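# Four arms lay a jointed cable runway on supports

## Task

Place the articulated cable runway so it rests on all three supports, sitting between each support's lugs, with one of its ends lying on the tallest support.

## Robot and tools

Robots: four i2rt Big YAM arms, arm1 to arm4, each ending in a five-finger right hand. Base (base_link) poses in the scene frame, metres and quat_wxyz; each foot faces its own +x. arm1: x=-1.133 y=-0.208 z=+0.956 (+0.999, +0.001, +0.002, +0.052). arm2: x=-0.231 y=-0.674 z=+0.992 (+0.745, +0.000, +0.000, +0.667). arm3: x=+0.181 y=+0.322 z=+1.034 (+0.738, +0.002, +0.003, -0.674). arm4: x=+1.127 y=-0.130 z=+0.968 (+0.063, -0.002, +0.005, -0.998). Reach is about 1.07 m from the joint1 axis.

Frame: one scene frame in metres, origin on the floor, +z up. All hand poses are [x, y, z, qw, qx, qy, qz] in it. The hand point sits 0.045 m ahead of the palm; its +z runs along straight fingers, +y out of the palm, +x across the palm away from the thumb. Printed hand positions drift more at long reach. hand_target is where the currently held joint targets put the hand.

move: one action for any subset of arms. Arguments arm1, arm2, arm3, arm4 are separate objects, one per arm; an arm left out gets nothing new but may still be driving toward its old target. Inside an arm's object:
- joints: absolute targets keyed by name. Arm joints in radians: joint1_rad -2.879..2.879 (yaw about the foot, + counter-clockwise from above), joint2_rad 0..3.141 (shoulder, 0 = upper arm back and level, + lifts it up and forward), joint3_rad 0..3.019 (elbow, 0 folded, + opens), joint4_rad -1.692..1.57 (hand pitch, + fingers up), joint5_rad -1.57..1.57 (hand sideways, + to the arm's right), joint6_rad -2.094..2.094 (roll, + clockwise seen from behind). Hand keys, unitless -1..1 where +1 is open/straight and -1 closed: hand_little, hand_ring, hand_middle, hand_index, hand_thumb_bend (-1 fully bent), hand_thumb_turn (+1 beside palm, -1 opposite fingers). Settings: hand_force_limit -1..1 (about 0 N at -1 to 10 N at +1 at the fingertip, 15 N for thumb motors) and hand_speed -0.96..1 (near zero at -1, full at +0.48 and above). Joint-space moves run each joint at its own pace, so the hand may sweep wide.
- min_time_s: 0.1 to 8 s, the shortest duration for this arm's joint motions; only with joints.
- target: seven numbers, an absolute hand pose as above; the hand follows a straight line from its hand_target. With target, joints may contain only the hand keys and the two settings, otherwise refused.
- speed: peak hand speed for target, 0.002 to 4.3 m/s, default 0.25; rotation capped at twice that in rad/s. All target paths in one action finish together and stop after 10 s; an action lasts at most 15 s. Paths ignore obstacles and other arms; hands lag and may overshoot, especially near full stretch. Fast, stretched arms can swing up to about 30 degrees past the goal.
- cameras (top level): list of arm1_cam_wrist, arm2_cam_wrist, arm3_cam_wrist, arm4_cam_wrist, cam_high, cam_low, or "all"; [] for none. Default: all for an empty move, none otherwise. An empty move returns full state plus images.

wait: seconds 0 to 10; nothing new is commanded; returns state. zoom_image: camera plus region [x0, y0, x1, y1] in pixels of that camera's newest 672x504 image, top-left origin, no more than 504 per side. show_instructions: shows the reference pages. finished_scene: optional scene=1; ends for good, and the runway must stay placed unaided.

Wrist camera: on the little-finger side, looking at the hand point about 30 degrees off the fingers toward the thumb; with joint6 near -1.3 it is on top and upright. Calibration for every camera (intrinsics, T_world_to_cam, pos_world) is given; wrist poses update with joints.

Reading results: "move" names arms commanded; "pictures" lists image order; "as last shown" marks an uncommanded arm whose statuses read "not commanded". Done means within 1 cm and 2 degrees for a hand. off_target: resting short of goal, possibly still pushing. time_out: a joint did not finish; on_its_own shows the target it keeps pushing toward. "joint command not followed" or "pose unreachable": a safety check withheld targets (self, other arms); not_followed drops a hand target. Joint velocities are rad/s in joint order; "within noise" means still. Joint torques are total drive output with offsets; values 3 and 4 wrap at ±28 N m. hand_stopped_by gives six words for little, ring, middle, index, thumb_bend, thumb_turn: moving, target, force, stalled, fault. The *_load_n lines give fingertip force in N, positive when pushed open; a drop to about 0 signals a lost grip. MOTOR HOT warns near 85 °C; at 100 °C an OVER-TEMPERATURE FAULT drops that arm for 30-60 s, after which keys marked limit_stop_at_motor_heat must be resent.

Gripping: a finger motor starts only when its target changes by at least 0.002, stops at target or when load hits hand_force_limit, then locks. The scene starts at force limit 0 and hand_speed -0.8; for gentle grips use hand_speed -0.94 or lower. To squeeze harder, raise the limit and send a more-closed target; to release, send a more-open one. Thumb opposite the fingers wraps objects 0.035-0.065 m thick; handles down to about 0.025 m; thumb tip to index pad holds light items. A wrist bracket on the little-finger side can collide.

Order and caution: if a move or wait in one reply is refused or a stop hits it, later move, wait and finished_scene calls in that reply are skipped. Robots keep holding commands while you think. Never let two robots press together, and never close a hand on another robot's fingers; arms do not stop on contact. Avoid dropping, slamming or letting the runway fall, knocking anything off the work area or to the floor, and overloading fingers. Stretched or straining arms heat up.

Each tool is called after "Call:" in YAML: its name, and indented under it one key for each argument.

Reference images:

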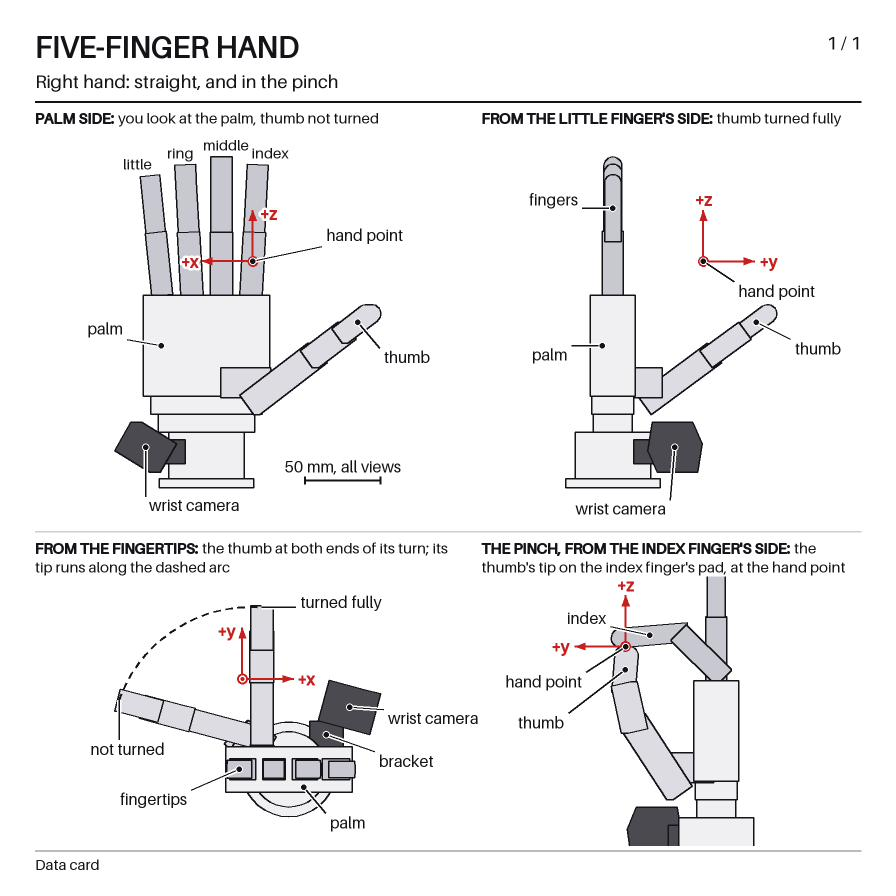

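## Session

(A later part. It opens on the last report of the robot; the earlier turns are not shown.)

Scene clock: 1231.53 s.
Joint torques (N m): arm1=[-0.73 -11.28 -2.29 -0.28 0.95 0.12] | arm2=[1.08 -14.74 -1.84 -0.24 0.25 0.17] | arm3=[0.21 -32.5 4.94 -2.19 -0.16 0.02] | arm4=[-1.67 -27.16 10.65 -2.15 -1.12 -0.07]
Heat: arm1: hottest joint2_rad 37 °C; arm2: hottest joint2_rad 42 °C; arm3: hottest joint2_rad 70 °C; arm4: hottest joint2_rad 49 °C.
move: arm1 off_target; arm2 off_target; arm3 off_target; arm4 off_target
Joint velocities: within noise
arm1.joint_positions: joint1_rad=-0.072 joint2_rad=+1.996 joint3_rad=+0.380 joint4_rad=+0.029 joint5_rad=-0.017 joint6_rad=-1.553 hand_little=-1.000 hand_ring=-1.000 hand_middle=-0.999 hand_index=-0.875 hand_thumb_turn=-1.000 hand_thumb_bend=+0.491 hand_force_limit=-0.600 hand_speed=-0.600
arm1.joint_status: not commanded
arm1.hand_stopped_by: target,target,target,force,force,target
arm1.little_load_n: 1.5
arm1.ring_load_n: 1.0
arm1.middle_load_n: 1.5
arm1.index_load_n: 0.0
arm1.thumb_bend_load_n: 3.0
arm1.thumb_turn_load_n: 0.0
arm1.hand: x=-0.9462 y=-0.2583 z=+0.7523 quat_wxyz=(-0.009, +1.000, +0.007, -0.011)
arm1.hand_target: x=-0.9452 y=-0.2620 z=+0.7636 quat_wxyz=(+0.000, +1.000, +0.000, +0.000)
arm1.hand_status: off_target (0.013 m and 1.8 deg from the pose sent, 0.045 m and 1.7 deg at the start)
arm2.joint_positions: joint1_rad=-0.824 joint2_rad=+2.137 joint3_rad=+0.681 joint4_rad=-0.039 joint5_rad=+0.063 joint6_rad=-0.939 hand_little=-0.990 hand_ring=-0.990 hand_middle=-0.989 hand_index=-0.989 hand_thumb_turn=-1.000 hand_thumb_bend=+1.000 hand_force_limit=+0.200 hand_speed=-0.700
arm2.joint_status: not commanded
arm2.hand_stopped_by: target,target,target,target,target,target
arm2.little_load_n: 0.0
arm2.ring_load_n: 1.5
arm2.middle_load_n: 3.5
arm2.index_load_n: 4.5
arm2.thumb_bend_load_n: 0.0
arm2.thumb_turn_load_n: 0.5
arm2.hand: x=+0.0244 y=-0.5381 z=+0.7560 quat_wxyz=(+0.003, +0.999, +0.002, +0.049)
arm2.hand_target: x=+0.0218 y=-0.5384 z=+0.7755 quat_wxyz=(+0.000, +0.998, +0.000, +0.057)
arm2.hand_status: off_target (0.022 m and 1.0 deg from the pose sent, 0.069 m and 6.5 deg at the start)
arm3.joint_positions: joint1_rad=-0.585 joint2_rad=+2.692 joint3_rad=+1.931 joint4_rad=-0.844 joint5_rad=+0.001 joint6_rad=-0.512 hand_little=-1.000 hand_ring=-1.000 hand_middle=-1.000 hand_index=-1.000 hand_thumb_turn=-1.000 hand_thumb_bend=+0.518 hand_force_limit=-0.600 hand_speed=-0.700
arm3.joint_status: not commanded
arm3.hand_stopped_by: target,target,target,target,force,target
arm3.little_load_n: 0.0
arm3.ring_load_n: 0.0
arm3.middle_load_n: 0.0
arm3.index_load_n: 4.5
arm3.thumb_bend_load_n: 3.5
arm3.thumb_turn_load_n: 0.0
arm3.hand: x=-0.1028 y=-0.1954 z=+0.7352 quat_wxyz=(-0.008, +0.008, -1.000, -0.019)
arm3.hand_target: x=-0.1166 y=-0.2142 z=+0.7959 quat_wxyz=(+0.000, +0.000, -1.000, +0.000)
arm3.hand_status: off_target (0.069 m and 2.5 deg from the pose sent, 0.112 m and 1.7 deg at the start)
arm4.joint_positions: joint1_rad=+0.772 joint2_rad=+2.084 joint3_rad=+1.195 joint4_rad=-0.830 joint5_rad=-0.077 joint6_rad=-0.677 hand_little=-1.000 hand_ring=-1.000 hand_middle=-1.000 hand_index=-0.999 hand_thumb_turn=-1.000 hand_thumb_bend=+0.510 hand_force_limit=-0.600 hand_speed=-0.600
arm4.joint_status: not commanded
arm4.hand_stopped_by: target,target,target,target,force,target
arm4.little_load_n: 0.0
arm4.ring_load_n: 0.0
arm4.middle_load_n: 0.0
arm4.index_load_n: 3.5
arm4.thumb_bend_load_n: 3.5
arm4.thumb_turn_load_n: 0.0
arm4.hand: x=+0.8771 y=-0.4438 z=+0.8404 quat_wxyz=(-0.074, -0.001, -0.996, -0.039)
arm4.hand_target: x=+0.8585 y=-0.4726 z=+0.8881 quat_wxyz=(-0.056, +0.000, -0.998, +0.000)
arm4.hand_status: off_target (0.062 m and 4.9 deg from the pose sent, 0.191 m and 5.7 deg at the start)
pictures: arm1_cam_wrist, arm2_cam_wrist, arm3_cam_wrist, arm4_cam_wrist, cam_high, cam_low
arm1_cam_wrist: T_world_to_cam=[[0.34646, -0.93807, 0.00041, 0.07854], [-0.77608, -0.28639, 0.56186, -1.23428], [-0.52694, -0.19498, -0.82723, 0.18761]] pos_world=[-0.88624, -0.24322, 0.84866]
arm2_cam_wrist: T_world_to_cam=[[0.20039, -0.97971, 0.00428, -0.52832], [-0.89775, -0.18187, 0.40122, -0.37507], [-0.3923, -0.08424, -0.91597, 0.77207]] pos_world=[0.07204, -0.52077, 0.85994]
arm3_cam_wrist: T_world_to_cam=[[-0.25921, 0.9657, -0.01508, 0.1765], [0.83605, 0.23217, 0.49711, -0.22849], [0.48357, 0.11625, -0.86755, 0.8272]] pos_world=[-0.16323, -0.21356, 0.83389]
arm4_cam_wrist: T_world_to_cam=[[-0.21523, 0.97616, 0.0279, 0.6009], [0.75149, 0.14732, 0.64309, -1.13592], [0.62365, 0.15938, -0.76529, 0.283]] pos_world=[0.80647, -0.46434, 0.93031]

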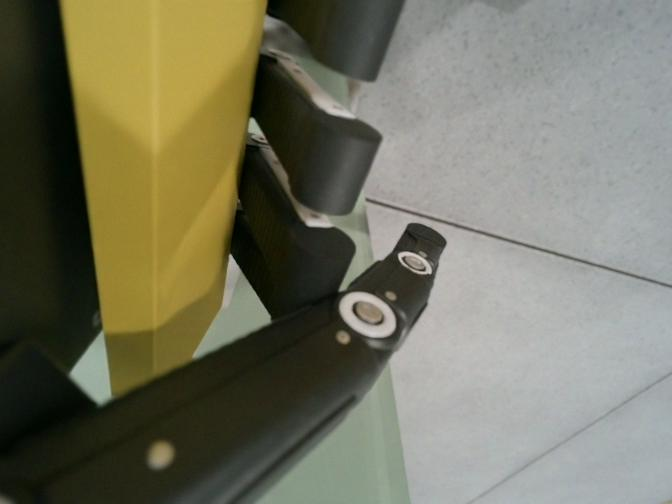

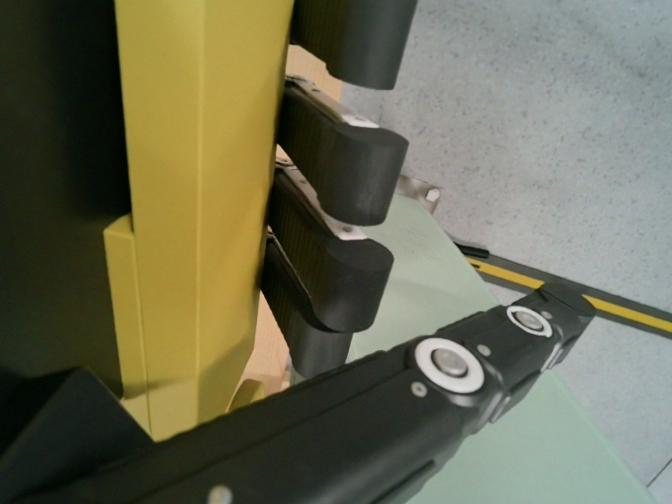

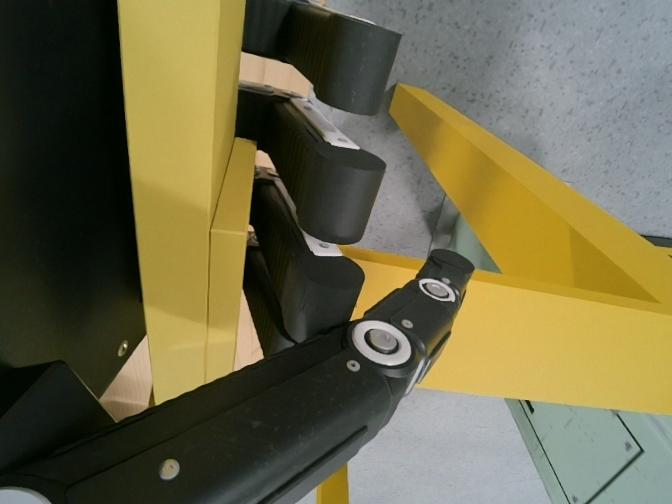

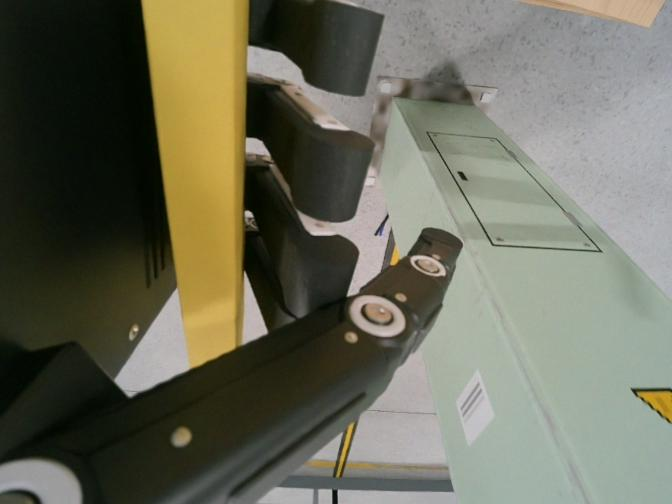

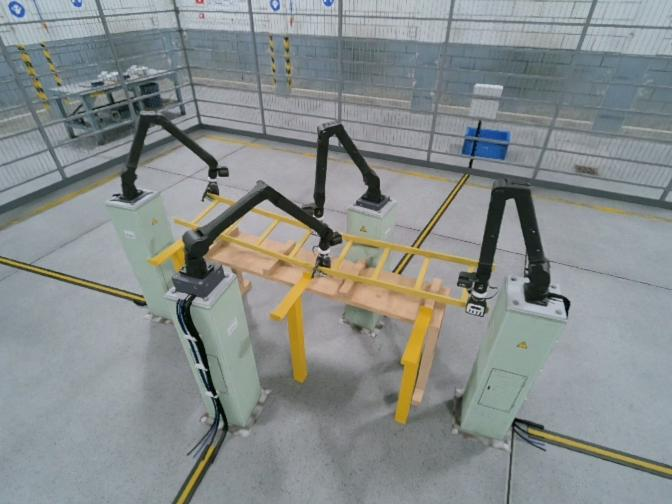

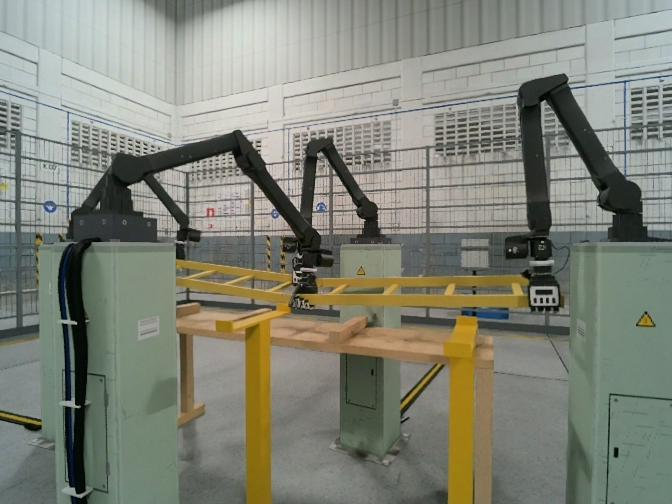

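Call:
move:
  arm1: {"target":[-0.945,-0.262,0.772,0,1,0,0],"speed":0.05}
  arm2: {"target":[0.022,-0.538,0.795,0,0.9984,0,0.0567],"speed":0.05}
  arm3: {"target":[-0.117,-0.215,0.835,0,0,1,0],"speed":0.05}
  arm4: {"target":[0.857,-0.475,0.910,0.0567,0,0.9984,0],"speed":0.05}
  cameras: ["cam_high","cam_low"]

Call:
zoom_image:
  camera: "cam_low"
  region: [200, 240, 340, 360]

Call:
zoom_image:
  camera: "cam_low"
  region: [400, 270, 560, 380]

Scene clock: 1243.10 s.
Joint torques (N m): arm1=[-0.56 -10.64 -1.83 -0.4 0.95 0.11] | arm2=[1.79 -14.51 -1.24 -0.95 0.32 0.16] | arm3=[0.21 -33.96 5.24 -2.3 -0.18 0.02] | arm4=[-0.03 -26.34 11.51 -1.78 -1 -0.07]
Heat: arm1: hottest joint2_rad 37 °C; arm2: hottest joint2_rad 42 °C; arm3: hottest joint2_rad 72 °C; arm4: hottest joint2_rad 50 °C.
move: arm1 off_target; arm2 off_target; arm3 off_target; arm4 off_target
Joint velocities: within noise
arm1.joint_positions: joint1_rad=-0.072 joint2_rad=+1.955 joint3_rad=+0.372 joint4_rad=+0.001 joint5_rad=-0.017 joint6_rad=-1.553 hand_little=-1.000 hand_ring=-1.000 hand_middle=-0.999 hand_index=-0.875 hand_thumb_turn=-1.000 hand_thumb_bend=+0.491 hand_force_limit=-0.600 hand_speed=-0.600
arm1.joint_status: not commanded
arm1.hand_stopped_by: target,target,target,force,force,target
arm1.little_load_n: 0.5
arm1.ring_load_n: 0.5
arm1.middle_load_n: 2.0
arm1.index_load_n: 0.0
arm1.thumb_bend_load_n: 3.0
arm1.thumb_turn_load_n: 0.5
arm1.hand: x=-0.9448 y=-0.2583 z=+0.7604 quat_wxyz=(-0.009, +1.000, +0.007, -0.008)
arm1.hand_target: x=-0.9453 y=-0.2620 z=+0.7707 quat_wxyz=(+0.000, +1.000, +0.000, +0.000)
arm1.hand_status: off_target (0.012 m and 1.6 deg from the pose sent, 0.020 m and 1.8 deg at the start)
arm2.joint_positions: joint1_rad=-0.824 joint2_rad=+2.080 joint3_rad=+0.666 joint4_rad=-0.066 joint5_rad=+0.060 joint6_rad=-0.938 hand_little=-0.990 hand_ring=-0.990 hand_middle=-0.989 hand_index=-0.989 hand_thumb_turn=-1.000 hand_thumb_bend=+1.000 hand_force_limit=+0.200 hand_speed=-0.700
arm2.joint_status: not commanded
arm2.hand_stopped_by: target,target,target,target,target,target
arm2.little_load_n: 0.0
arm2.ring_load_n: 1.0
arm2.middle_load_n: 3.0
arm2.index_load_n: 3.5
arm2.thumb_bend_load_n: -0.5
arm2.thumb_turn_load_n: 0.0
arm2.hand: x=+0.0267 y=-0.5356 z=+0.7721 quat_wxyz=(-0.003, +0.999, +0.001, +0.054)
arm2.hand_target: x=+0.0220 y=-0.5383 z=+0.7922 quat_wxyz=(+0.000, +0.998, +0.000, +0.057)
arm2.hand_status: off_target (0.024 m and 0.4 deg from the pose sent, 0.039 m and 1.0 deg at the start)
arm3.joint_positions: joint1_rad=-0.585 joint2_rad=+2.645 joint3_rad=+1.902 joint4_rad=-0.877 joint5_rad=+0.001 joint6_rad=-0.514 hand_little=-1.000 hand_ring=-1.000 hand_middle=-1.000 hand_index=-1.000 hand_thumb_turn=-1.000 hand_thumb_bend=+0.518 hand_force_limit=-0.600 hand_speed=-0.700
arm3.joint_status: not commanded
arm3.hand_stopped_by: target,target,target,target,force,target
arm3.little_load_n: 0.0
arm3.ring_load_n: 0.0
arm3.middle_load_n: 0.0
arm3.index_load_n: 4.5
arm3.thumb_bend_load_n: 3.5
arm3.thumb_turn_load_n: 0.0
arm3.hand: x=-0.1007 y=-0.1914 z=+0.7587 quat_wxyz=(-0.011, +0.009, -1.000, -0.025)
arm3.hand_target: x=-0.1163 y=-0.2136 z=+0.8296 quat_wxyz=(+0.000, +0.000, -1.000, +0.000)
arm3.hand_status: off_target (0.081 m and 3.3 deg from the pose sent, 0.103 m and 2.5 deg at the start)
arm4.joint_positions: joint1_rad=+0.772 joint2_rad=+2.049 joint3_rad=+1.196 joint4_rad=-0.877 joint5_rad=-0.079 joint6_rad=-0.678 hand_little=-1.000 hand_ring=-1.000 hand_middle=-1.000 hand_index=-0.999 hand_thumb_turn=-1.000 hand_thumb_bend=+0.510 hand_force_limit=-0.600 hand_speed=-0.600
arm4.joint_status: not commanded
arm4.hand_stopped_by: target,target,target,target,force,target
arm4.little_load_n: 0.0
arm4.ring_load_n: 0.0
arm4.middle_load_n: 0.0
arm4.index_load_n: 3.5
arm4.thumb_bend_load_n: 3.0
arm4.thumb_turn_load_n: 0.0
arm4.hand: x=+0.8789 y=-0.4422 z=+0.8587 quat_wxyz=(-0.078, -0.001, -0.996, -0.043)
arm4.hand_target: x=+0.8588 y=-0.4723 z=+0.9082 quat_wxyz=(-0.056, +0.001, -0.998, +0.000)
arm4.hand_status: off_target (0.065 m and 5.5 deg from the pose sent, 0.079 m and 5.0 deg at the start)

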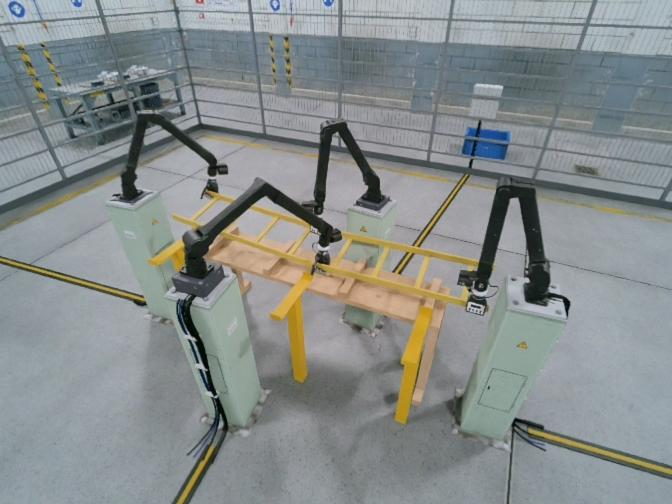

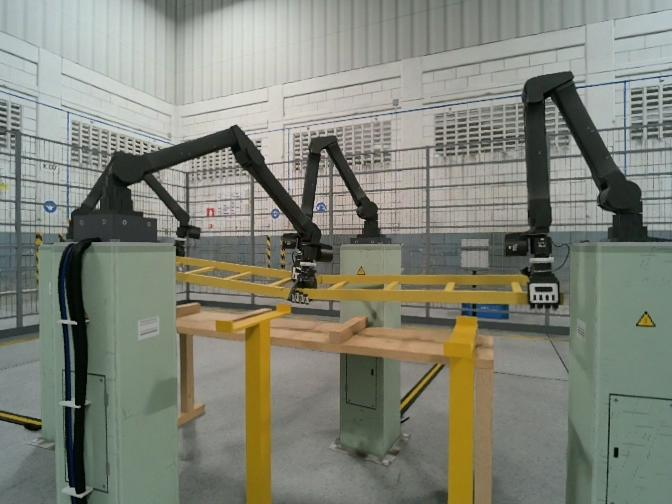

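Scaled by 3.600 from the camera's image (finer frame: 960x720).

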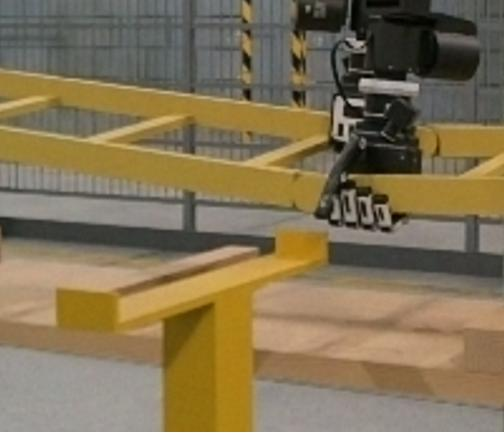

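Scaled by 3.150 from the camera's image (finer frame: 960x720).

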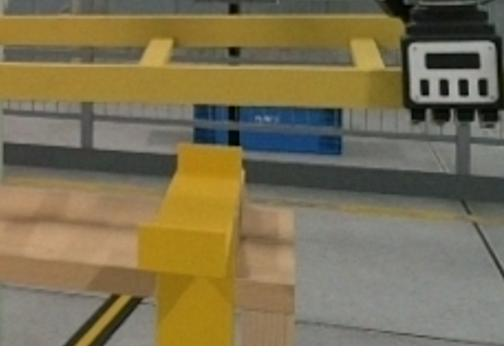

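Call:
move:
  arm1: {"target":[-0.945,-0.162,0.775,0,1,0,0],"speed":0.08}
  arm2: {"target":[0.022,-0.438,0.798,0,0.9984,0,0.0567],"speed":0.08}
  arm3: {"target":[-0.117,-0.115,0.820,0,0,1,0],"speed":0.08}
  arm4: {"target":[0.857,-0.385,0.905,0.0567,0,0.9984,0],"speed":0.08}
  cameras: ["cam_high","cam_low"]

Scene clock: 1269.97 s.
Joint torques (N m): arm1=[-0.85 -10.75 -0.65 -1.13 2.01 0.08] | arm2=[4.01 -12.28 5.45 0.24 -0.74 0.12] | arm3=[-1.38 -30.92 1.65 -2.93 -0.02 -0.48] | arm4=[-5.07 -26.11 3.12 -2.99 0.88 -0.42]
Heat: arm1: hottest joint2_rad 37 °C; arm2: hottest joint2_rad 40 °C; arm3: hottest joint2_rad 74 °C; arm4: hottest joint2_rad 49 °C.
move: arm1 off_target; arm2 off_target; arm3 off_target; arm4 off_target
Joint velocities: within noise
arm1.joint_positions: joint1_rad=+0.358 joint2_rad=+1.944 joint3_rad=+0.426 joint4_rad=-0.050 joint5_rad=-0.042 joint6_rad=-1.124 hand_little=-1.000 hand_ring=-1.000 hand_middle=-0.999 hand_index=-0.875 hand_thumb_turn=-1.000 hand_thumb_bend=+0.491 hand_force_limit=-0.600 hand_speed=-0.600
arm1.joint_status: not commanded
arm1.hand_stopped_by: target,target,target,force,force,target
arm1.little_load_n: 0.0
arm1.ring_load_n: 0.5
arm1.middle_load_n: 2.0
arm1.index_load_n: 0.0
arm1.thumb_bend_load_n: 3.0
arm1.thumb_turn_load_n: 0.0
arm1.hand: x=-0.9487 y=-0.1526 z=+0.7622 quat_wxyz=(-0.020, +1.000, +0.008, -0.010)
arm1.hand_target: x=-0.9454 y=-0.1617 z=+0.7736 quat_wxyz=(+0.000, +1.000, +0.000, +0.000)
arm1.hand_status: off_target (0.016 m and 2.7 deg from the pose sent, 0.097 m and 1.6 deg at the start)
arm2.joint_positions: joint1_rad=-0.655 joint2_rad=+2.080 joint3_rad=+0.786 joint4_rad=-0.269 joint5_rad=+0.108 joint6_rad=-0.730 hand_little=-0.990 hand_ring=-0.990 hand_middle=-0.989 hand_index=-0.989 hand_thumb_turn=-1.000 hand_thumb_bend=+1.000 hand_force_limit=+0.200 hand_speed=-0.700
arm2.joint_status: not commanded
arm2.hand_stopped_by: target,target,target,target,target,target
arm2.little_load_n: 0.0
arm2.ring_load_n: 1.5
arm2.middle_load_n: 1.5
arm2.index_load_n: 3.0
arm2.thumb_bend_load_n: 0.0
arm2.thumb_turn_load_n: 0.0
arm2.hand: x=+0.0091 y=-0.4787 z=+0.7865 quat_wxyz=(+0.034, +0.998, -0.017, +0.042)
arm2.hand_target: x=+0.0211 y=-0.4391 z=+0.7986 quat_wxyz=(+0.000, +0.998, +0.000, +0.056)
arm2.hand_status: off_target (0.044 m and 4.6 deg from the pose sent, 0.101 m and 0.4 deg at the start)
arm3.joint_positions: joint1_rad=-0.640 joint2_rad=+2.498 joint3_rad=+1.578 joint4_rad=-0.633 joint5_rad=-0.003 joint6_rad=-0.538 hand_little=-1.000 hand_ring=-1.000 hand_middle=-1.000 hand_index=-1.000 hand_thumb_turn=-1.000 hand_thumb_bend=+0.518 hand_force_limit=-0.600 hand_speed=-0.700
arm3.joint_status: not commanded
arm3.hand_stopped_by: target,target,target,target,force,target
arm3.little_load_n: 0.0
arm3.ring_load_n: 0.0
arm3.middle_load_n: 0.0
arm3.index_load_n: 5.0
arm3.thumb_bend_load_n: 4.0
arm3.thumb_turn_load_n: 0.0
arm3.hand: x=-0.1015 y=-0.1293 z=+0.7612 quat_wxyz=(+0.004, -0.006, -1.000, +0.005)
arm3.hand_target: x=-0.1162 y=-0.1160 z=+0.8136 quat_wxyz=(+0.000, +0.000, -1.000, +0.000)
arm3.hand_status: off_target (0.062 m and 1.0 deg from the pose sent, 0.099 m and 3.3 deg at the start)
arm4.joint_positions: joint1_rad=+0.711 joint2_rad=+1.951 joint3_rad=+1.083 joint4_rad=-0.741 joint5_rad=-0.113 joint6_rad=-0.745 hand_little=-1.000 hand_ring=-1.000 hand_middle=-1.000 hand_index=-0.999 hand_thumb_turn=-1.000 hand_thumb_bend=+0.510 hand_force_limit=-0.600 hand_speed=-0.600
arm4.joint_status: not commanded
arm4.hand_stopped_by: target,target,target,target,force,target
arm4.little_load_n: 0.0
arm4.ring_load_n: 0.5
arm4.middle_load_n: 0.0
arm4.index_load_n: 2.5
arm4.thumb_bend_load_n: 3.5
arm4.thumb_turn_load_n: 0.0
arm4.hand: x=+0.8639 y=-0.4258 z=+0.8652 quat_wxyz=(-0.053, +0.004, -0.998, +0.018)
arm4.hand_target: x=+0.8593 y=-0.3882 z=+0.8984 quat_wxyz=(-0.057, +0.000, -0.998, +0.000)
arm4.hand_status: off_target (0.057 m and 2.2 deg from the pose sent, 0.077 m and 5.5 deg at the start)

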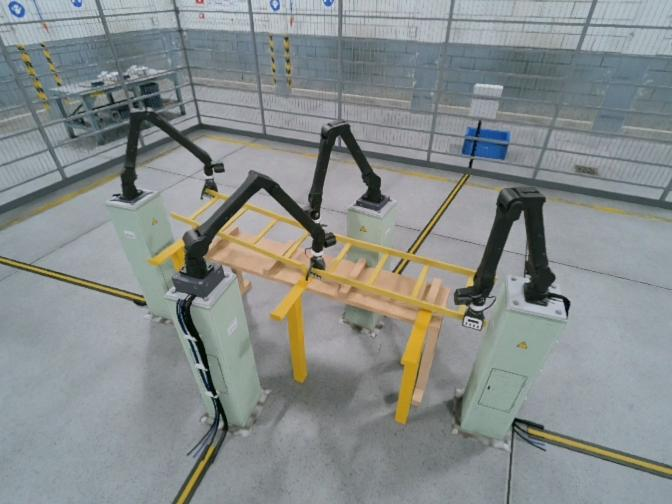

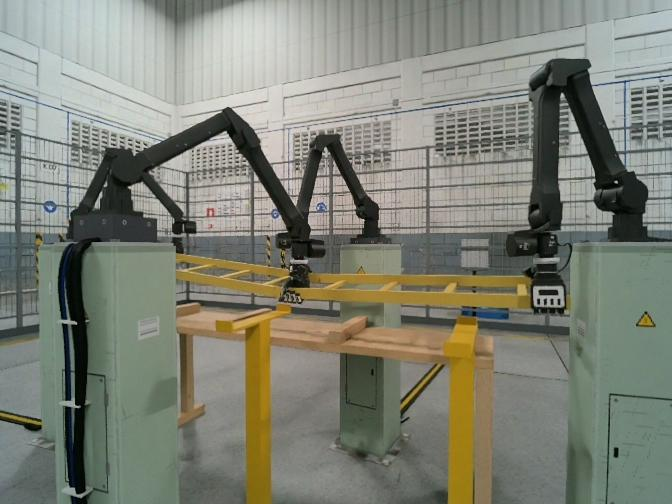

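Call:
move:
  arm1: {"target":[-0.945,-0.185,0.775,0,1,0,0],"speed":0.08}
  arm2: {"target":[0.020,-0.475,0.800,0,0.9984,0,0.0567],"speed":0.08}
  arm3: {"target":[-0.117,-0.140,0.820,0,0,1,0],"speed":0.08}
  arm4: {"target":[0.855,-0.450,0.960,0.08,0,0.9968,0],"speed":0.08}
  cameras: ["all"]

Call:
zoom_image:
  camera: "cam_high"
  region: [130, 190, 300, 320]

Scene clock: 1291.73 s.
Joint torques (N m): arm1=[-2.14 -11.05 -1.1 -0.44 1.11 -0.25] | arm2=[1.03 -14.51 0.47 -0.32 0.02 -0.07] | arm3=[0.32 -28.1 5.26 -2.5 -0.02 -0.05] | arm4=[0.79 -25.29 13.22 -1.89 -1.04 0.22]
Heat: arm1: hottest joint2_rad 36 °C; arm2: hottest joint2_rad 39 °C; arm3: hottest joint2_rad 68 °C; arm4: hottest joint2_rad 48 °C.
move: arm1 off_target; arm2 off_target; arm3 off_target; arm4 off_target
Joint velocities: within noise
arm1.joint_positions: joint1_rad=+0.288 joint2_rad=+1.944 joint3_rad=+0.406 joint4_rad=-0.050 joint5_rad=-0.019 joint6_rad=-1.182 hand_little=-1.000 hand_ring=-1.000 hand_middle=-0.999 hand_index=-0.875 hand_thumb_turn=-1.000 hand_thumb_bend=+0.491 hand_force_limit=-0.600 hand_speed=-0.600
arm1.joint_status: not commanded
arm1.hand_stopped_by: target,target,target,force,force,target
arm1.little_load_n: 0.0
arm1.ring_load_n: 0.0
arm1.middle_load_n: 2.0
arm1.index_load_n: 0.0
arm1.thumb_bend_load_n: 3.0
arm1.thumb_turn_load_n: 0.0
arm1.hand: x=-0.9519 y=-0.1765 z=+0.7638 quat_wxyz=(-0.006, +1.000, +0.002, -0.013)
arm1.hand_target: x=-0.9454 y=-0.1848 z=+0.7737 quat_wxyz=(+0.000, +1.000, +0.000, +0.000)
arm1.hand_status: off_target (0.016 m and 1.7 deg from the pose sent, 0.035 m and 2.7 deg at the start)
arm2.joint_positions: joint1_rad=-0.675 joint2_rad=+2.082 joint3_rad=+0.764 joint4_rad=-0.195 joint5_rad=+0.083 joint6_rad=-0.774 hand_little=-0.990 hand_ring=-0.990 hand_middle=-0.989 hand_index=-0.989 hand_thumb_turn=-1.000 hand_thumb_bend=+1.000 hand_force_limit=+0.200 hand_speed=-0.700
arm2.joint_status: not commanded
arm2.hand_stopped_by: target,target,target,target,target,target
arm2.little_load_n: 0.0
arm2.ring_load_n: 0.0
arm2.middle_load_n: 0.5
arm2.index_load_n: 6.0
arm2.thumb_bend_load_n: 0.0
arm2.thumb_turn_load_n: 0.0
arm2.hand: x=+0.0156 y=-0.4781 z=+0.7801 quat_wxyz=(+0.009, +0.999, -0.006, +0.050)
arm2.hand_target: x=+0.0197 y=-0.4752 z=+0.7985 quat_wxyz=(+0.000, +0.998, +0.000, +0.057)
arm2.hand_status: off_target (0.021 m and 1.5 deg from the pose sent, 0.018 m and 4.6 deg at the start)
arm3.joint_positions: joint1_rad=-0.644 joint2_rad=+2.493 joint3_rad=+1.606 joint4_rad=-0.695 joint5_rad=-0.003 joint6_rad=-0.563 hand_little=-1.000 hand_ring=-1.000 hand_middle=-1.000 hand_index=-0.999 hand_thumb_turn=-1.000 hand_thumb_bend=+0.518 hand_force_limit=-0.600 hand_speed=-0.700
arm3.joint_status: not commanded
arm3.hand_stopped_by: target,target,target,target,force,target
arm3.little_load_n: 0.0
arm3.ring_load_n: 0.5
arm3.middle_load_n: 0.0
arm3.index_load_n: 3.5
arm3.thumb_bend_load_n: 4.0
arm3.thumb_turn_load_n: 0.0
arm3.hand: x=-0.1052 y=-0.1284 z=+0.7725 quat_wxyz=(-0.004, +0.005, -1.000, -0.007)
arm3.hand_target: x=-0.1167 y=-0.1395 z=+0.8175 quat_wxyz=(+0.000, +0.000, -1.000, +0.000)
arm3.hand_status: off_target (0.050 m and 1.1 deg from the pose sent, 0.062 m and 1.0 deg at the start)
arm4.joint_positions: joint1_rad=+0.706 joint2_rad=+1.945 joint3_rad=+1.179 joint4_rad=-1.012 joint5_rad=-0.112 joint6_rad=-0.754 hand_little=-1.000 hand_ring=-1.000 hand_middle=-1.000 hand_index=-0.999 hand_thumb_turn=-1.000 hand_thumb_bend=+0.510 hand_force_limit=-0.600 hand_speed=-0.600
arm4.joint_status: not commanded
arm4.hand_stopped_by: target,target,target,target,force,target
arm4.little_load_n: 0.0
arm4.ring_load_n: 0.0
arm4.middle_load_n: 0.0
arm4.index_load_n: 3.5
arm4.thumb_bend_load_n: 3.0
arm4.thumb_turn_load_n: 0.0
arm4.hand: x=+0.8735 y=-0.4121 z=+0.9096 quat_wxyz=(-0.109, +0.001, -0.993, -0.043)
arm4.hand_target: x=+0.8572 y=-0.4467 z=+0.9587 quat_wxyz=(-0.080, +0.001, -0.997, +0.001)
arm4.hand_status: off_target (0.066 m and 6.0 deg from the pose sent, 0.098 m and 3.8 deg at the start)
pictures: arm1_cam_wrist, arm2_cam_wrist, arm3_cam_wrist, arm4_cam_wrist, cam_high, cam_low
arm1_cam_wrist: T_world_to_cam=[[0.33614, -0.9418, 0.00396, 0.14396], [-0.77634, -0.2747, 0.5673, -1.22406], [-0.5332, -0.19377, -0.8235, 0.20147]] pos_world=[-0.89125, -0.16163, 0.85976]
arm2_cam_wrist: T_world_to_cam=[[0.18413, -0.98279, 0.01508, -0.47758], [-0.90124, -0.16268, 0.40162, -0.37275], [-0.39225, -0.08754, -0.91568, 0.79399]] pos_world=[0.06344, -0.4605, 0.88395]
arm3_cam_wrist: T_world_to_cam=[[-0.25198, 0.9671, -0.03482, 0.12798], [0.84117, 0.23667, 0.48623, -0.25101], [0.47847, 0.09324, -0.87314, 0.85379]] pos_world=[-0.16513, -0.14397, 0.87198]
arm4_cam_wrist: T_world_to_cam=[[-0.21975, 0.97535, 0.0202, 0.57777], [0.70432, 0.14429, 0.69506, -1.1898], [0.67501, 0.16697, -0.71867, 0.249]] pos_world=[0.79689, -0.43343, 0.99426]

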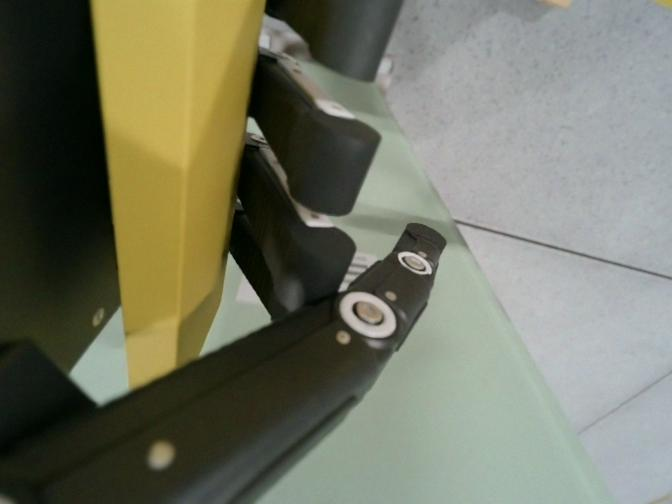

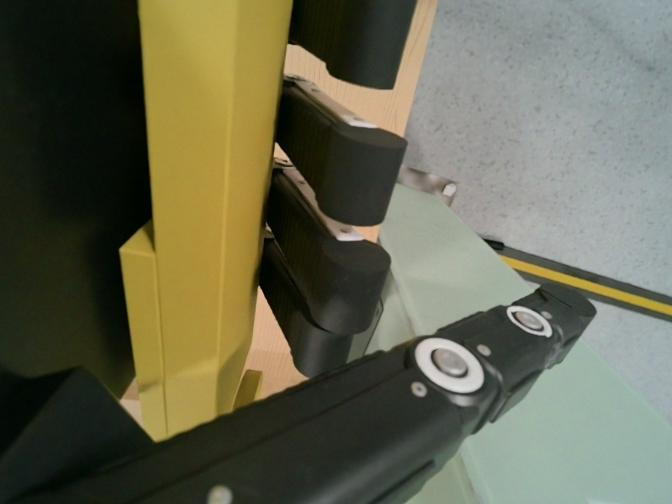

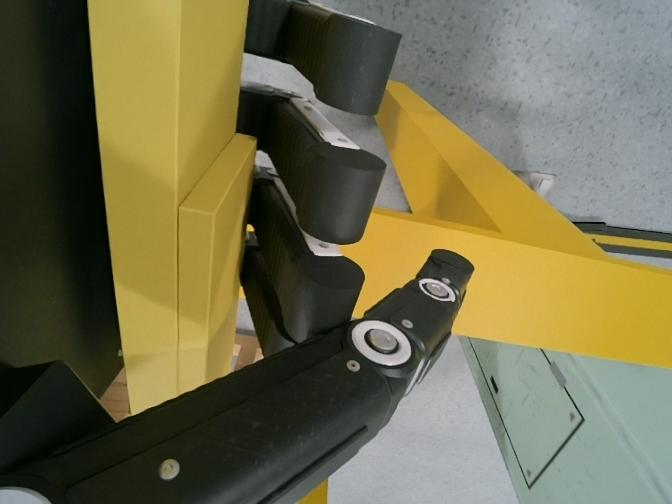

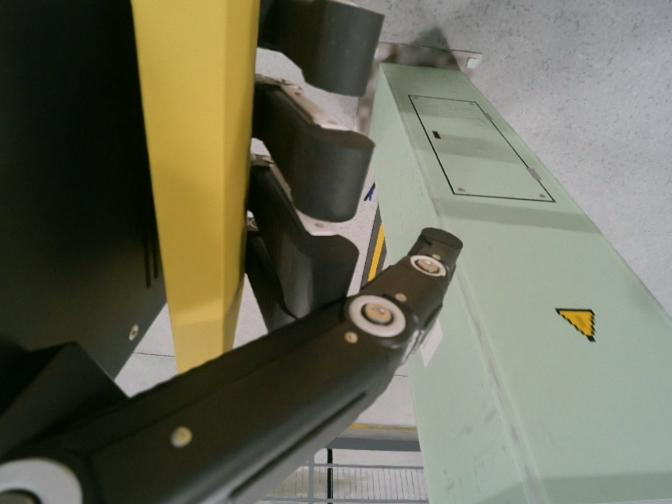

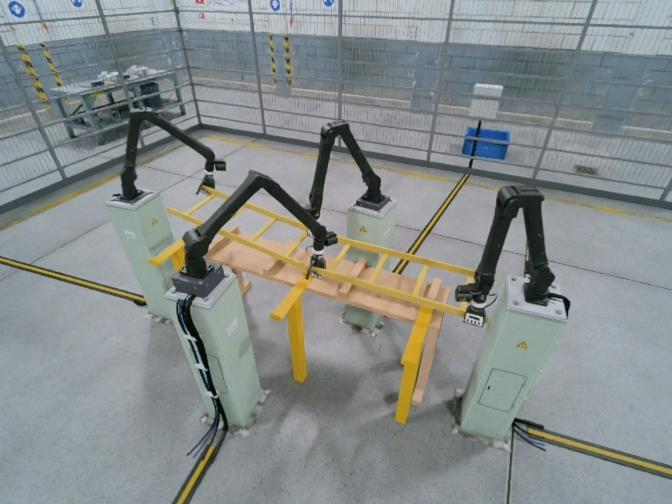

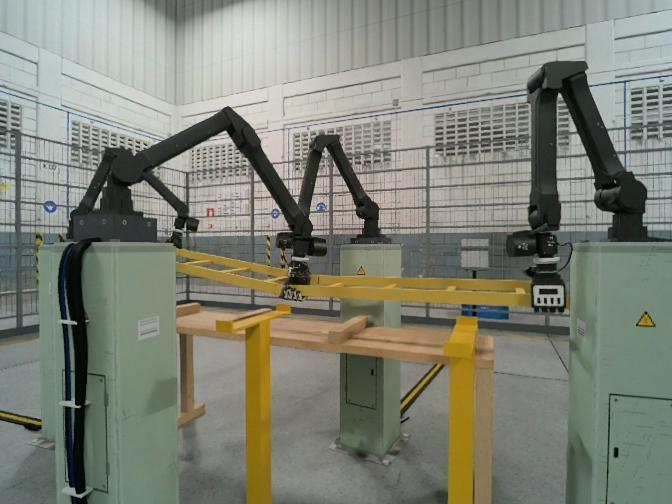

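Scaled by 2.965 from the camera's image (finer frame: 960x720).

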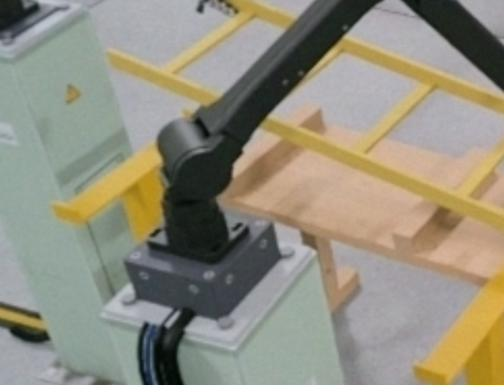

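Call:
move:
  arm1: {"target":[-0.945,-0.150,0.775,0,1,0,0],"speed":0.08}
  arm2: {"target":[0.020,-0.425,0.800,0,0.9984,0,0.0567],"speed":0.08}
  arm3: {"target":[-0.117,-0.110,0.810,0,0,1,0],"speed":0.08}
  arm4: {"target":[0.852,-0.400,0.960,0.08,0,0.9968,0],"speed":0.08}
  cameras: ["arm3_cam_wrist","cam_high","cam_low"]

Call:
zoom_image:
  camera: "cam_high"
  region: [130, 170, 490, 400]

Call:
zoom_image:
  camera: "cam_low"
  region: [170, 220, 570, 400]

Scene clock: 1334.00 s.
Joint torques (N m): arm1=[-0.32 -10.7 0.12 -0.79 1.41 0.12] | arm2=[2.55 -14.33 3.59 -1.17 -0.32 0.2] | arm3=[0.21 -28.45 3.3 -1.36 -0.2 -0.09] | arm4=[-0.5 -25.29 10.5 -0.57 -0.88 -0.08]
Heat: arm1: hottest joint2_rad 35 °C; arm2: hottest joint2_rad 42 °C; arm3: hottest joint2_rad 63 °C; arm4: hottest joint2_rad 52 °C.
move: arm1 off_target; arm2 off_target; arm3 off_target; arm4 off_target
Joint velocities: within noise
arm1.joint_positions: joint1_rad=+0.391 joint2_rad=+1.944 joint3_rad=+0.433 joint4_rad=-0.073 joint5_rad=-0.027 joint6_rad=-1.086 hand_little=-1.000 hand_ring=-1.000 hand_middle=-0.999 hand_index=-0.875 hand_thumb_turn=-1.000 hand_thumb_bend=+0.491 hand_force_limit=-0.600 hand_speed=-0.600
arm1.joint_status: not commanded
arm1.hand_stopped_by: target,target,target,force,force,target
arm1.little_load_n: 0.0
arm1.ring_load_n: 0.5
arm1.middle_load_n: 2.0
arm1.index_load_n: 0.0
arm1.thumb_bend_load_n: 3.0
arm1.thumb_turn_load_n: 0.0
arm1.hand: x=-0.9528 y=-0.1484 z=+0.7640 quat_wxyz=(-0.010, +1.000, +0.005, -0.014)
arm1.hand_target: x=-0.9453 y=-0.1500 z=+0.7740 quat_wxyz=(+0.000, +1.000, +0.000, +0.000)
arm1.hand_status: off_target (0.014 m and 2.0 deg from the pose sent, 0.030 m and 1.7 deg at the start)
arm2.joint_positions: joint1_rad=-0.611 joint2_rad=+2.109 joint3_rad=+0.841 joint4_rad=-0.257 joint5_rad=+0.098 joint6_rad=-0.712 hand_little=-0.990 hand_ring=-0.990 hand_middle=-0.989 hand_index=-0.989 hand_thumb_turn=-1.000 hand_thumb_bend=+1.000 hand_force_limit=+0.200 hand_speed=-0.700
arm2.joint_status: not commanded
arm2.hand_stopped_by: target,target,target,target,target,target
arm2.little_load_n: 0.0
arm2.ring_load_n: 0.0
arm2.middle_load_n: 0.5
arm2.index_load_n: 6.0
arm2.thumb_bend_load_n: 0.0
arm2.thumb_turn_load_n: 0.0
arm2.hand: x=+0.0167 y=-0.4454 z=+0.7797 quat_wxyz=(+0.015, +0.999, -0.006, +0.052)
arm2.hand_target: x=+0.0197 y=-0.4257 z=+0.7989 quat_wxyz=(+0.000, +0.998, +0.000, +0.057)
arm2.hand_status: off_target (0.029 m and 1.9 deg from the pose sent, 0.057 m and 1.5 deg at the start)
arm3.joint_positions: joint1_rad=-0.668 joint2_rad=+2.481 joint3_rad=+1.536 joint4_rad=-0.656 joint5_rad=+0.001 joint6_rad=-0.588 hand_little=-1.000 hand_ring=-1.000 hand_middle=-1.000 hand_index=-0.999 hand_thumb_turn=-1.000 hand_thumb_bend=+0.518 hand_force_limit=-0.600 hand_speed=-0.700
arm3.joint_status: not commanded
arm3.hand_stopped_by: target,target,target,target,force,target
arm3.little_load_n: 0.0
arm3.ring_load_n: 0.5
arm3.middle_load_n: 0.0
arm3.index_load_n: 3.5
arm3.thumb_bend_load_n: 4.0
arm3.thumb_turn_load_n: 0.0
arm3.hand: x=-0.1045 y=-0.0990 z=+0.7646 quat_wxyz=(-0.008, +0.005, -1.000, -0.017)
arm3.hand_target: x=-0.1166 y=-0.1094 z=+0.8071 quat_wxyz=(+0.000, +0.000, -1.000, +0.000)
arm3.hand_status: off_target (0.048 m and 2.2 deg from the pose sent, 0.043 m and 1.1 deg at the start)
arm4.joint_positions: joint1_rad=+0.646 joint2_rad=+1.886 joint3_rad=+1.104 joint4_rad=-1.010 joint5_rad=-0.105 joint6_rad=-0.806 hand_little=-1.000 hand_ring=-1.000 hand_middle=-1.000 hand_index=-0.999 hand_thumb_turn=-1.000 hand_thumb_bend=+0.510 hand_force_limit=-0.600 hand_speed=-0.600
arm4.joint_status: not commanded
arm4.hand_stopped_by: target,target,target,target,force,target
arm4.little_load_n: 0.0
arm4.ring_load_n: 0.0
arm4.middle_load_n: 0.0
arm4.index_load_n: 4.0
arm4.thumb_bend_load_n: 3.0
arm4.thumb_turn_load_n: 0.0
arm4.hand: x=+0.8729 y=-0.3745 z=+0.9181 quat_wxyz=(-0.114, -0.003, -0.993, -0.045)
arm4.hand_target: x=+0.8538 y=-0.3980 z=+0.9587 quat_wxyz=(-0.080, +0.001, -0.997, +0.000)
arm4.hand_status: off_target (0.053 m and 6.4 deg from the pose sent, 0.056 m and 6.0 deg at the start)
arm3_cam_wrist: T_world_to_cam=[[-0.25256, 0.9674, -0.01861, 0.08703], [0.83726, 0.22815, 0.49694, -0.26419], [0.48499, 0.10992, -0.86759, 0.84186]] pos_world=[-0.16512, -0.11646, 0.86329]

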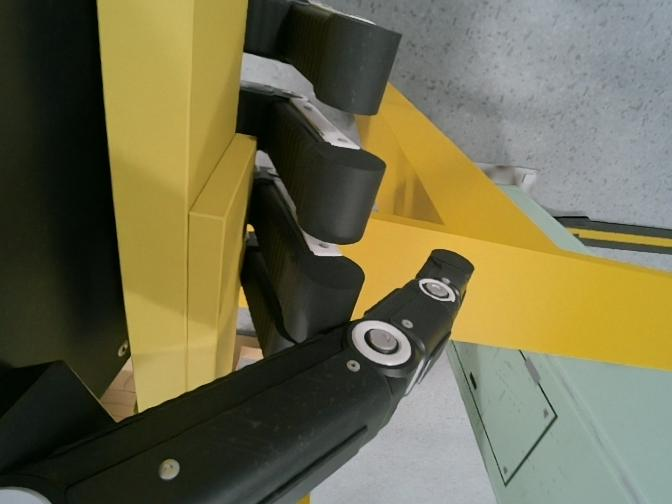

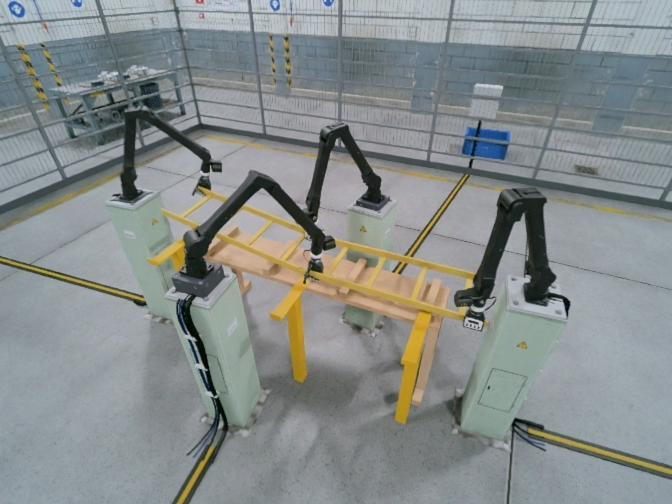

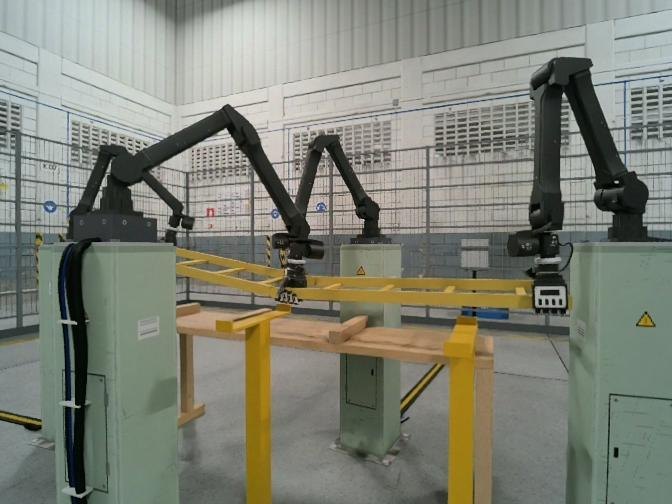

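Scaled by 1.400 from the camera's image (finer frame: 960x720).

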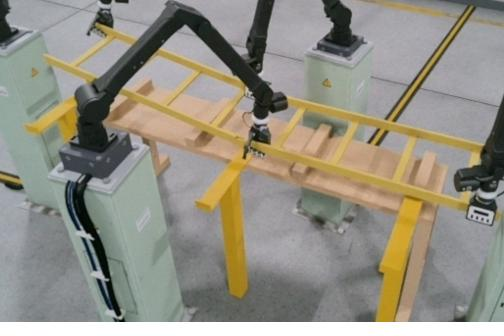

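Scaled by 1.260 from the camera's image (finer frame: 960x720).

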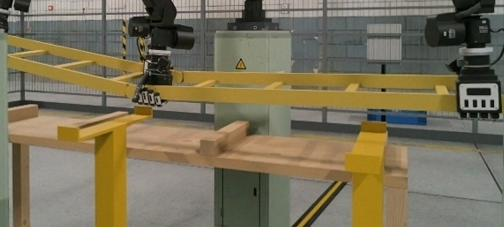

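Call:
move:
  arm1: {"target":[-0.945,-0.080,0.775,0,1,0,0],"speed":0.08}
  arm2: {"target":[0.020,-0.345,0.800,0,0.9984,0,0.0567],"speed":0.08}
  arm3: {"target":[-0.117,-0.030,0.803,0,0,1,0],"speed":0.08}
  arm4: {"target":[0.852,-0.310,0.955,0.07,0,0.9975,0],"speed":0.08}
  cameras: ["cam_high","cam_low"]

Scene clock: 1351.53 s.
Joint torques (N m): arm1=[-0.38 -10.17 1.61 -0.81 1.3 0.16] | arm2=[3.25 -16.62 4.59 -1.48 -0.32 0.17] | arm3=[0.15 -25.82 2.36 -1.36 -0.24 0.02] | arm4=[-0.91 -21.42 9.36 -0.76 -0.51 -0.1]
Heat: arm1: hottest joint2_rad 35 °C; arm2: hottest joint2_rad 41 °C; arm3: hottest joint2_rad 66 °C; arm4: hottest joint2_rad 50 °C.
move: arm1 off_target; arm2 off_target; arm3 off_target; arm4 off_target
Joint velocities: within noise
arm1.joint_positions: joint1_rad=+0.609 joint2_rad=+1.947 joint3_rad=+0.533 joint4_rad=-0.160 joint5_rad=-0.025 joint6_rad=-0.876 hand_little=-1.000 hand_ring=-1.000 hand_middle=-0.999 hand_index=-0.875 hand_thumb_turn=-1.000 hand_thumb_bend=+0.491 hand_force_limit=-0.600 hand_speed=-0.600
arm1.joint_status: not commanded
arm1.hand_stopped_by: target,target,target,force,force,target
arm1.little_load_n: 0.5
arm1.ring_load_n: 0.5
arm1.middle_load_n: 2.0
arm1.index_load_n: 0.0
arm1.thumb_bend_load_n: 3.0
arm1.thumb_turn_load_n: 0.0
arm1.hand: x=-0.9525 y=-0.0802 z=+0.7671 quat_wxyz=(-0.009, +1.000, +0.009, -0.011)
arm1.hand_target: x=-0.9452 y=-0.0800 z=+0.7747 quat_wxyz=(+0.000, +1.000, +0.000, +0.000)
arm1.hand_status: off_target (0.011 m and 1.9 deg from the pose sent, 0.070 m and 2.0 deg at the start)
arm2.joint_positions: joint1_rad=-0.503 joint2_rad=+2.192 joint3_rad=+1.036 joint4_rad=-0.379 joint5_rad=+0.107 joint6_rad=-0.600 hand_little=-0.990 hand_ring=-0.990 hand_middle=-0.989 hand_index=-0.989 hand_thumb_turn=-1.000 hand_thumb_bend=+1.000 hand_force_limit=+0.200 hand_speed=-0.700
arm2.joint_status: not commanded
arm2.hand_stopped_by: target,target,target,target,target,target
arm2.little_load_n: 0.0
arm2.ring_load_n: 0.0
arm2.middle_load_n: 0.0
arm2.index_load_n: 6.5
arm2.thumb_bend_load_n: 0.0
arm2.thumb_turn_load_n: 0.0
arm2.hand: x=+0.0195 y=-0.3686 z=+0.7725 quat_wxyz=(+0.015, +0.998, -0.007, +0.054)
arm2.hand_target: x=+0.0197 y=-0.3458 z=+0.7986 quat_wxyz=(+0.000, +0.998, +0.000, +0.057)
arm2.hand_status: off_target (0.036 m and 2.0 deg from the pose sent, 0.102 m and 1.9 deg at the start)
arm3.joint_positions: joint1_rad=-0.751 joint2_rad=+2.394 joint3_rad=+1.306 joint4_rad=-0.509 joint5_rad=+0.001 joint6_rad=-0.681 hand_little=-1.000 hand_ring=-1.000 hand_middle=-1.000 hand_index=-0.999 hand_thumb_turn=-1.000 hand_thumb_bend=+0.518 hand_force_limit=-0.600 hand_speed=-0.700
arm3.joint_status: not commanded
arm3.hand_stopped_by: target,target,target,target,force,target
arm3.little_load_n: 0.0
arm3.ring_load_n: 0.0
arm3.middle_load_n: 0.0
arm3.index_load_n: 3.5
arm3.thumb_bend_load_n: 3.5
arm3.thumb_turn_load_n: 0.0
arm3.hand: x=-0.1062 y=-0.0219 z=+0.7651 quat_wxyz=(-0.007, +0.010, -1.000, -0.014)
arm3.hand_target: x=-0.1167 y=-0.0296 z=+0.8005 quat_wxyz=(+0.000, +0.000, -1.000, +0.000)
arm3.hand_status: off_target (0.040 m and 2.2 deg from the pose sent, 0.080 m and 2.2 deg at the start)
arm4.joint_positions: joint1_rad=+0.498 joint2_rad=+1.753 joint3_rad=+0.924 joint4_rad=-0.942 joint5_rad=-0.082 joint6_rad=-0.952 hand_little=-1.000 hand_ring=-1.000 hand_middle=-1.000 hand_index=-0.999 hand_thumb_turn=-1.000 hand_thumb_bend=+0.510 hand_force_limit=-0.600 hand_speed=-0.600
arm4.joint_status: not commanded
arm4.hand_stopped_by: target,target,target,target,force,target
arm4.little_load_n: 0.0
arm4.ring_load_n: 0.0
arm4.middle_load_n: 0.0
arm4.index_load_n: 3.5
arm4.thumb_bend_load_n: 3.5
arm4.thumb_turn_load_n: 0.0
arm4.hand: x=+0.8724 y=-0.2941 z=+0.9238 quat_wxyz=(-0.102, -0.002, -0.994, -0.030)
arm4.hand_target: x=+0.8531 y=-0.3089 z=+0.9539 quat_wxyz=(-0.070, +0.000, -0.998, +0.000)
arm4.hand_status: off_target (0.041 m and 5.1 deg from the pose sent, 0.077 m and 7.1 deg at the start)

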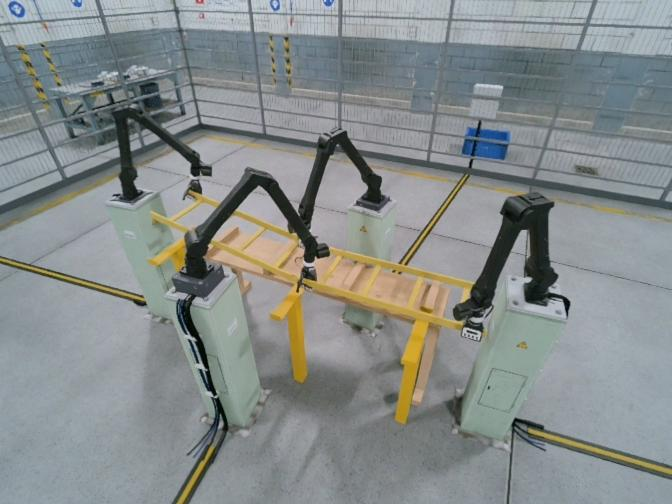

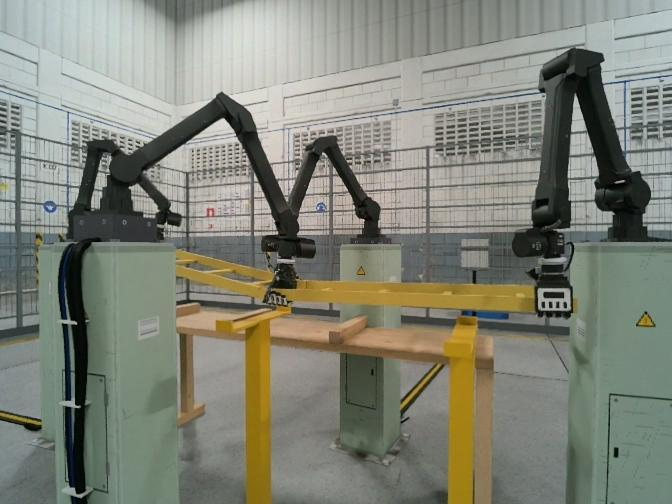

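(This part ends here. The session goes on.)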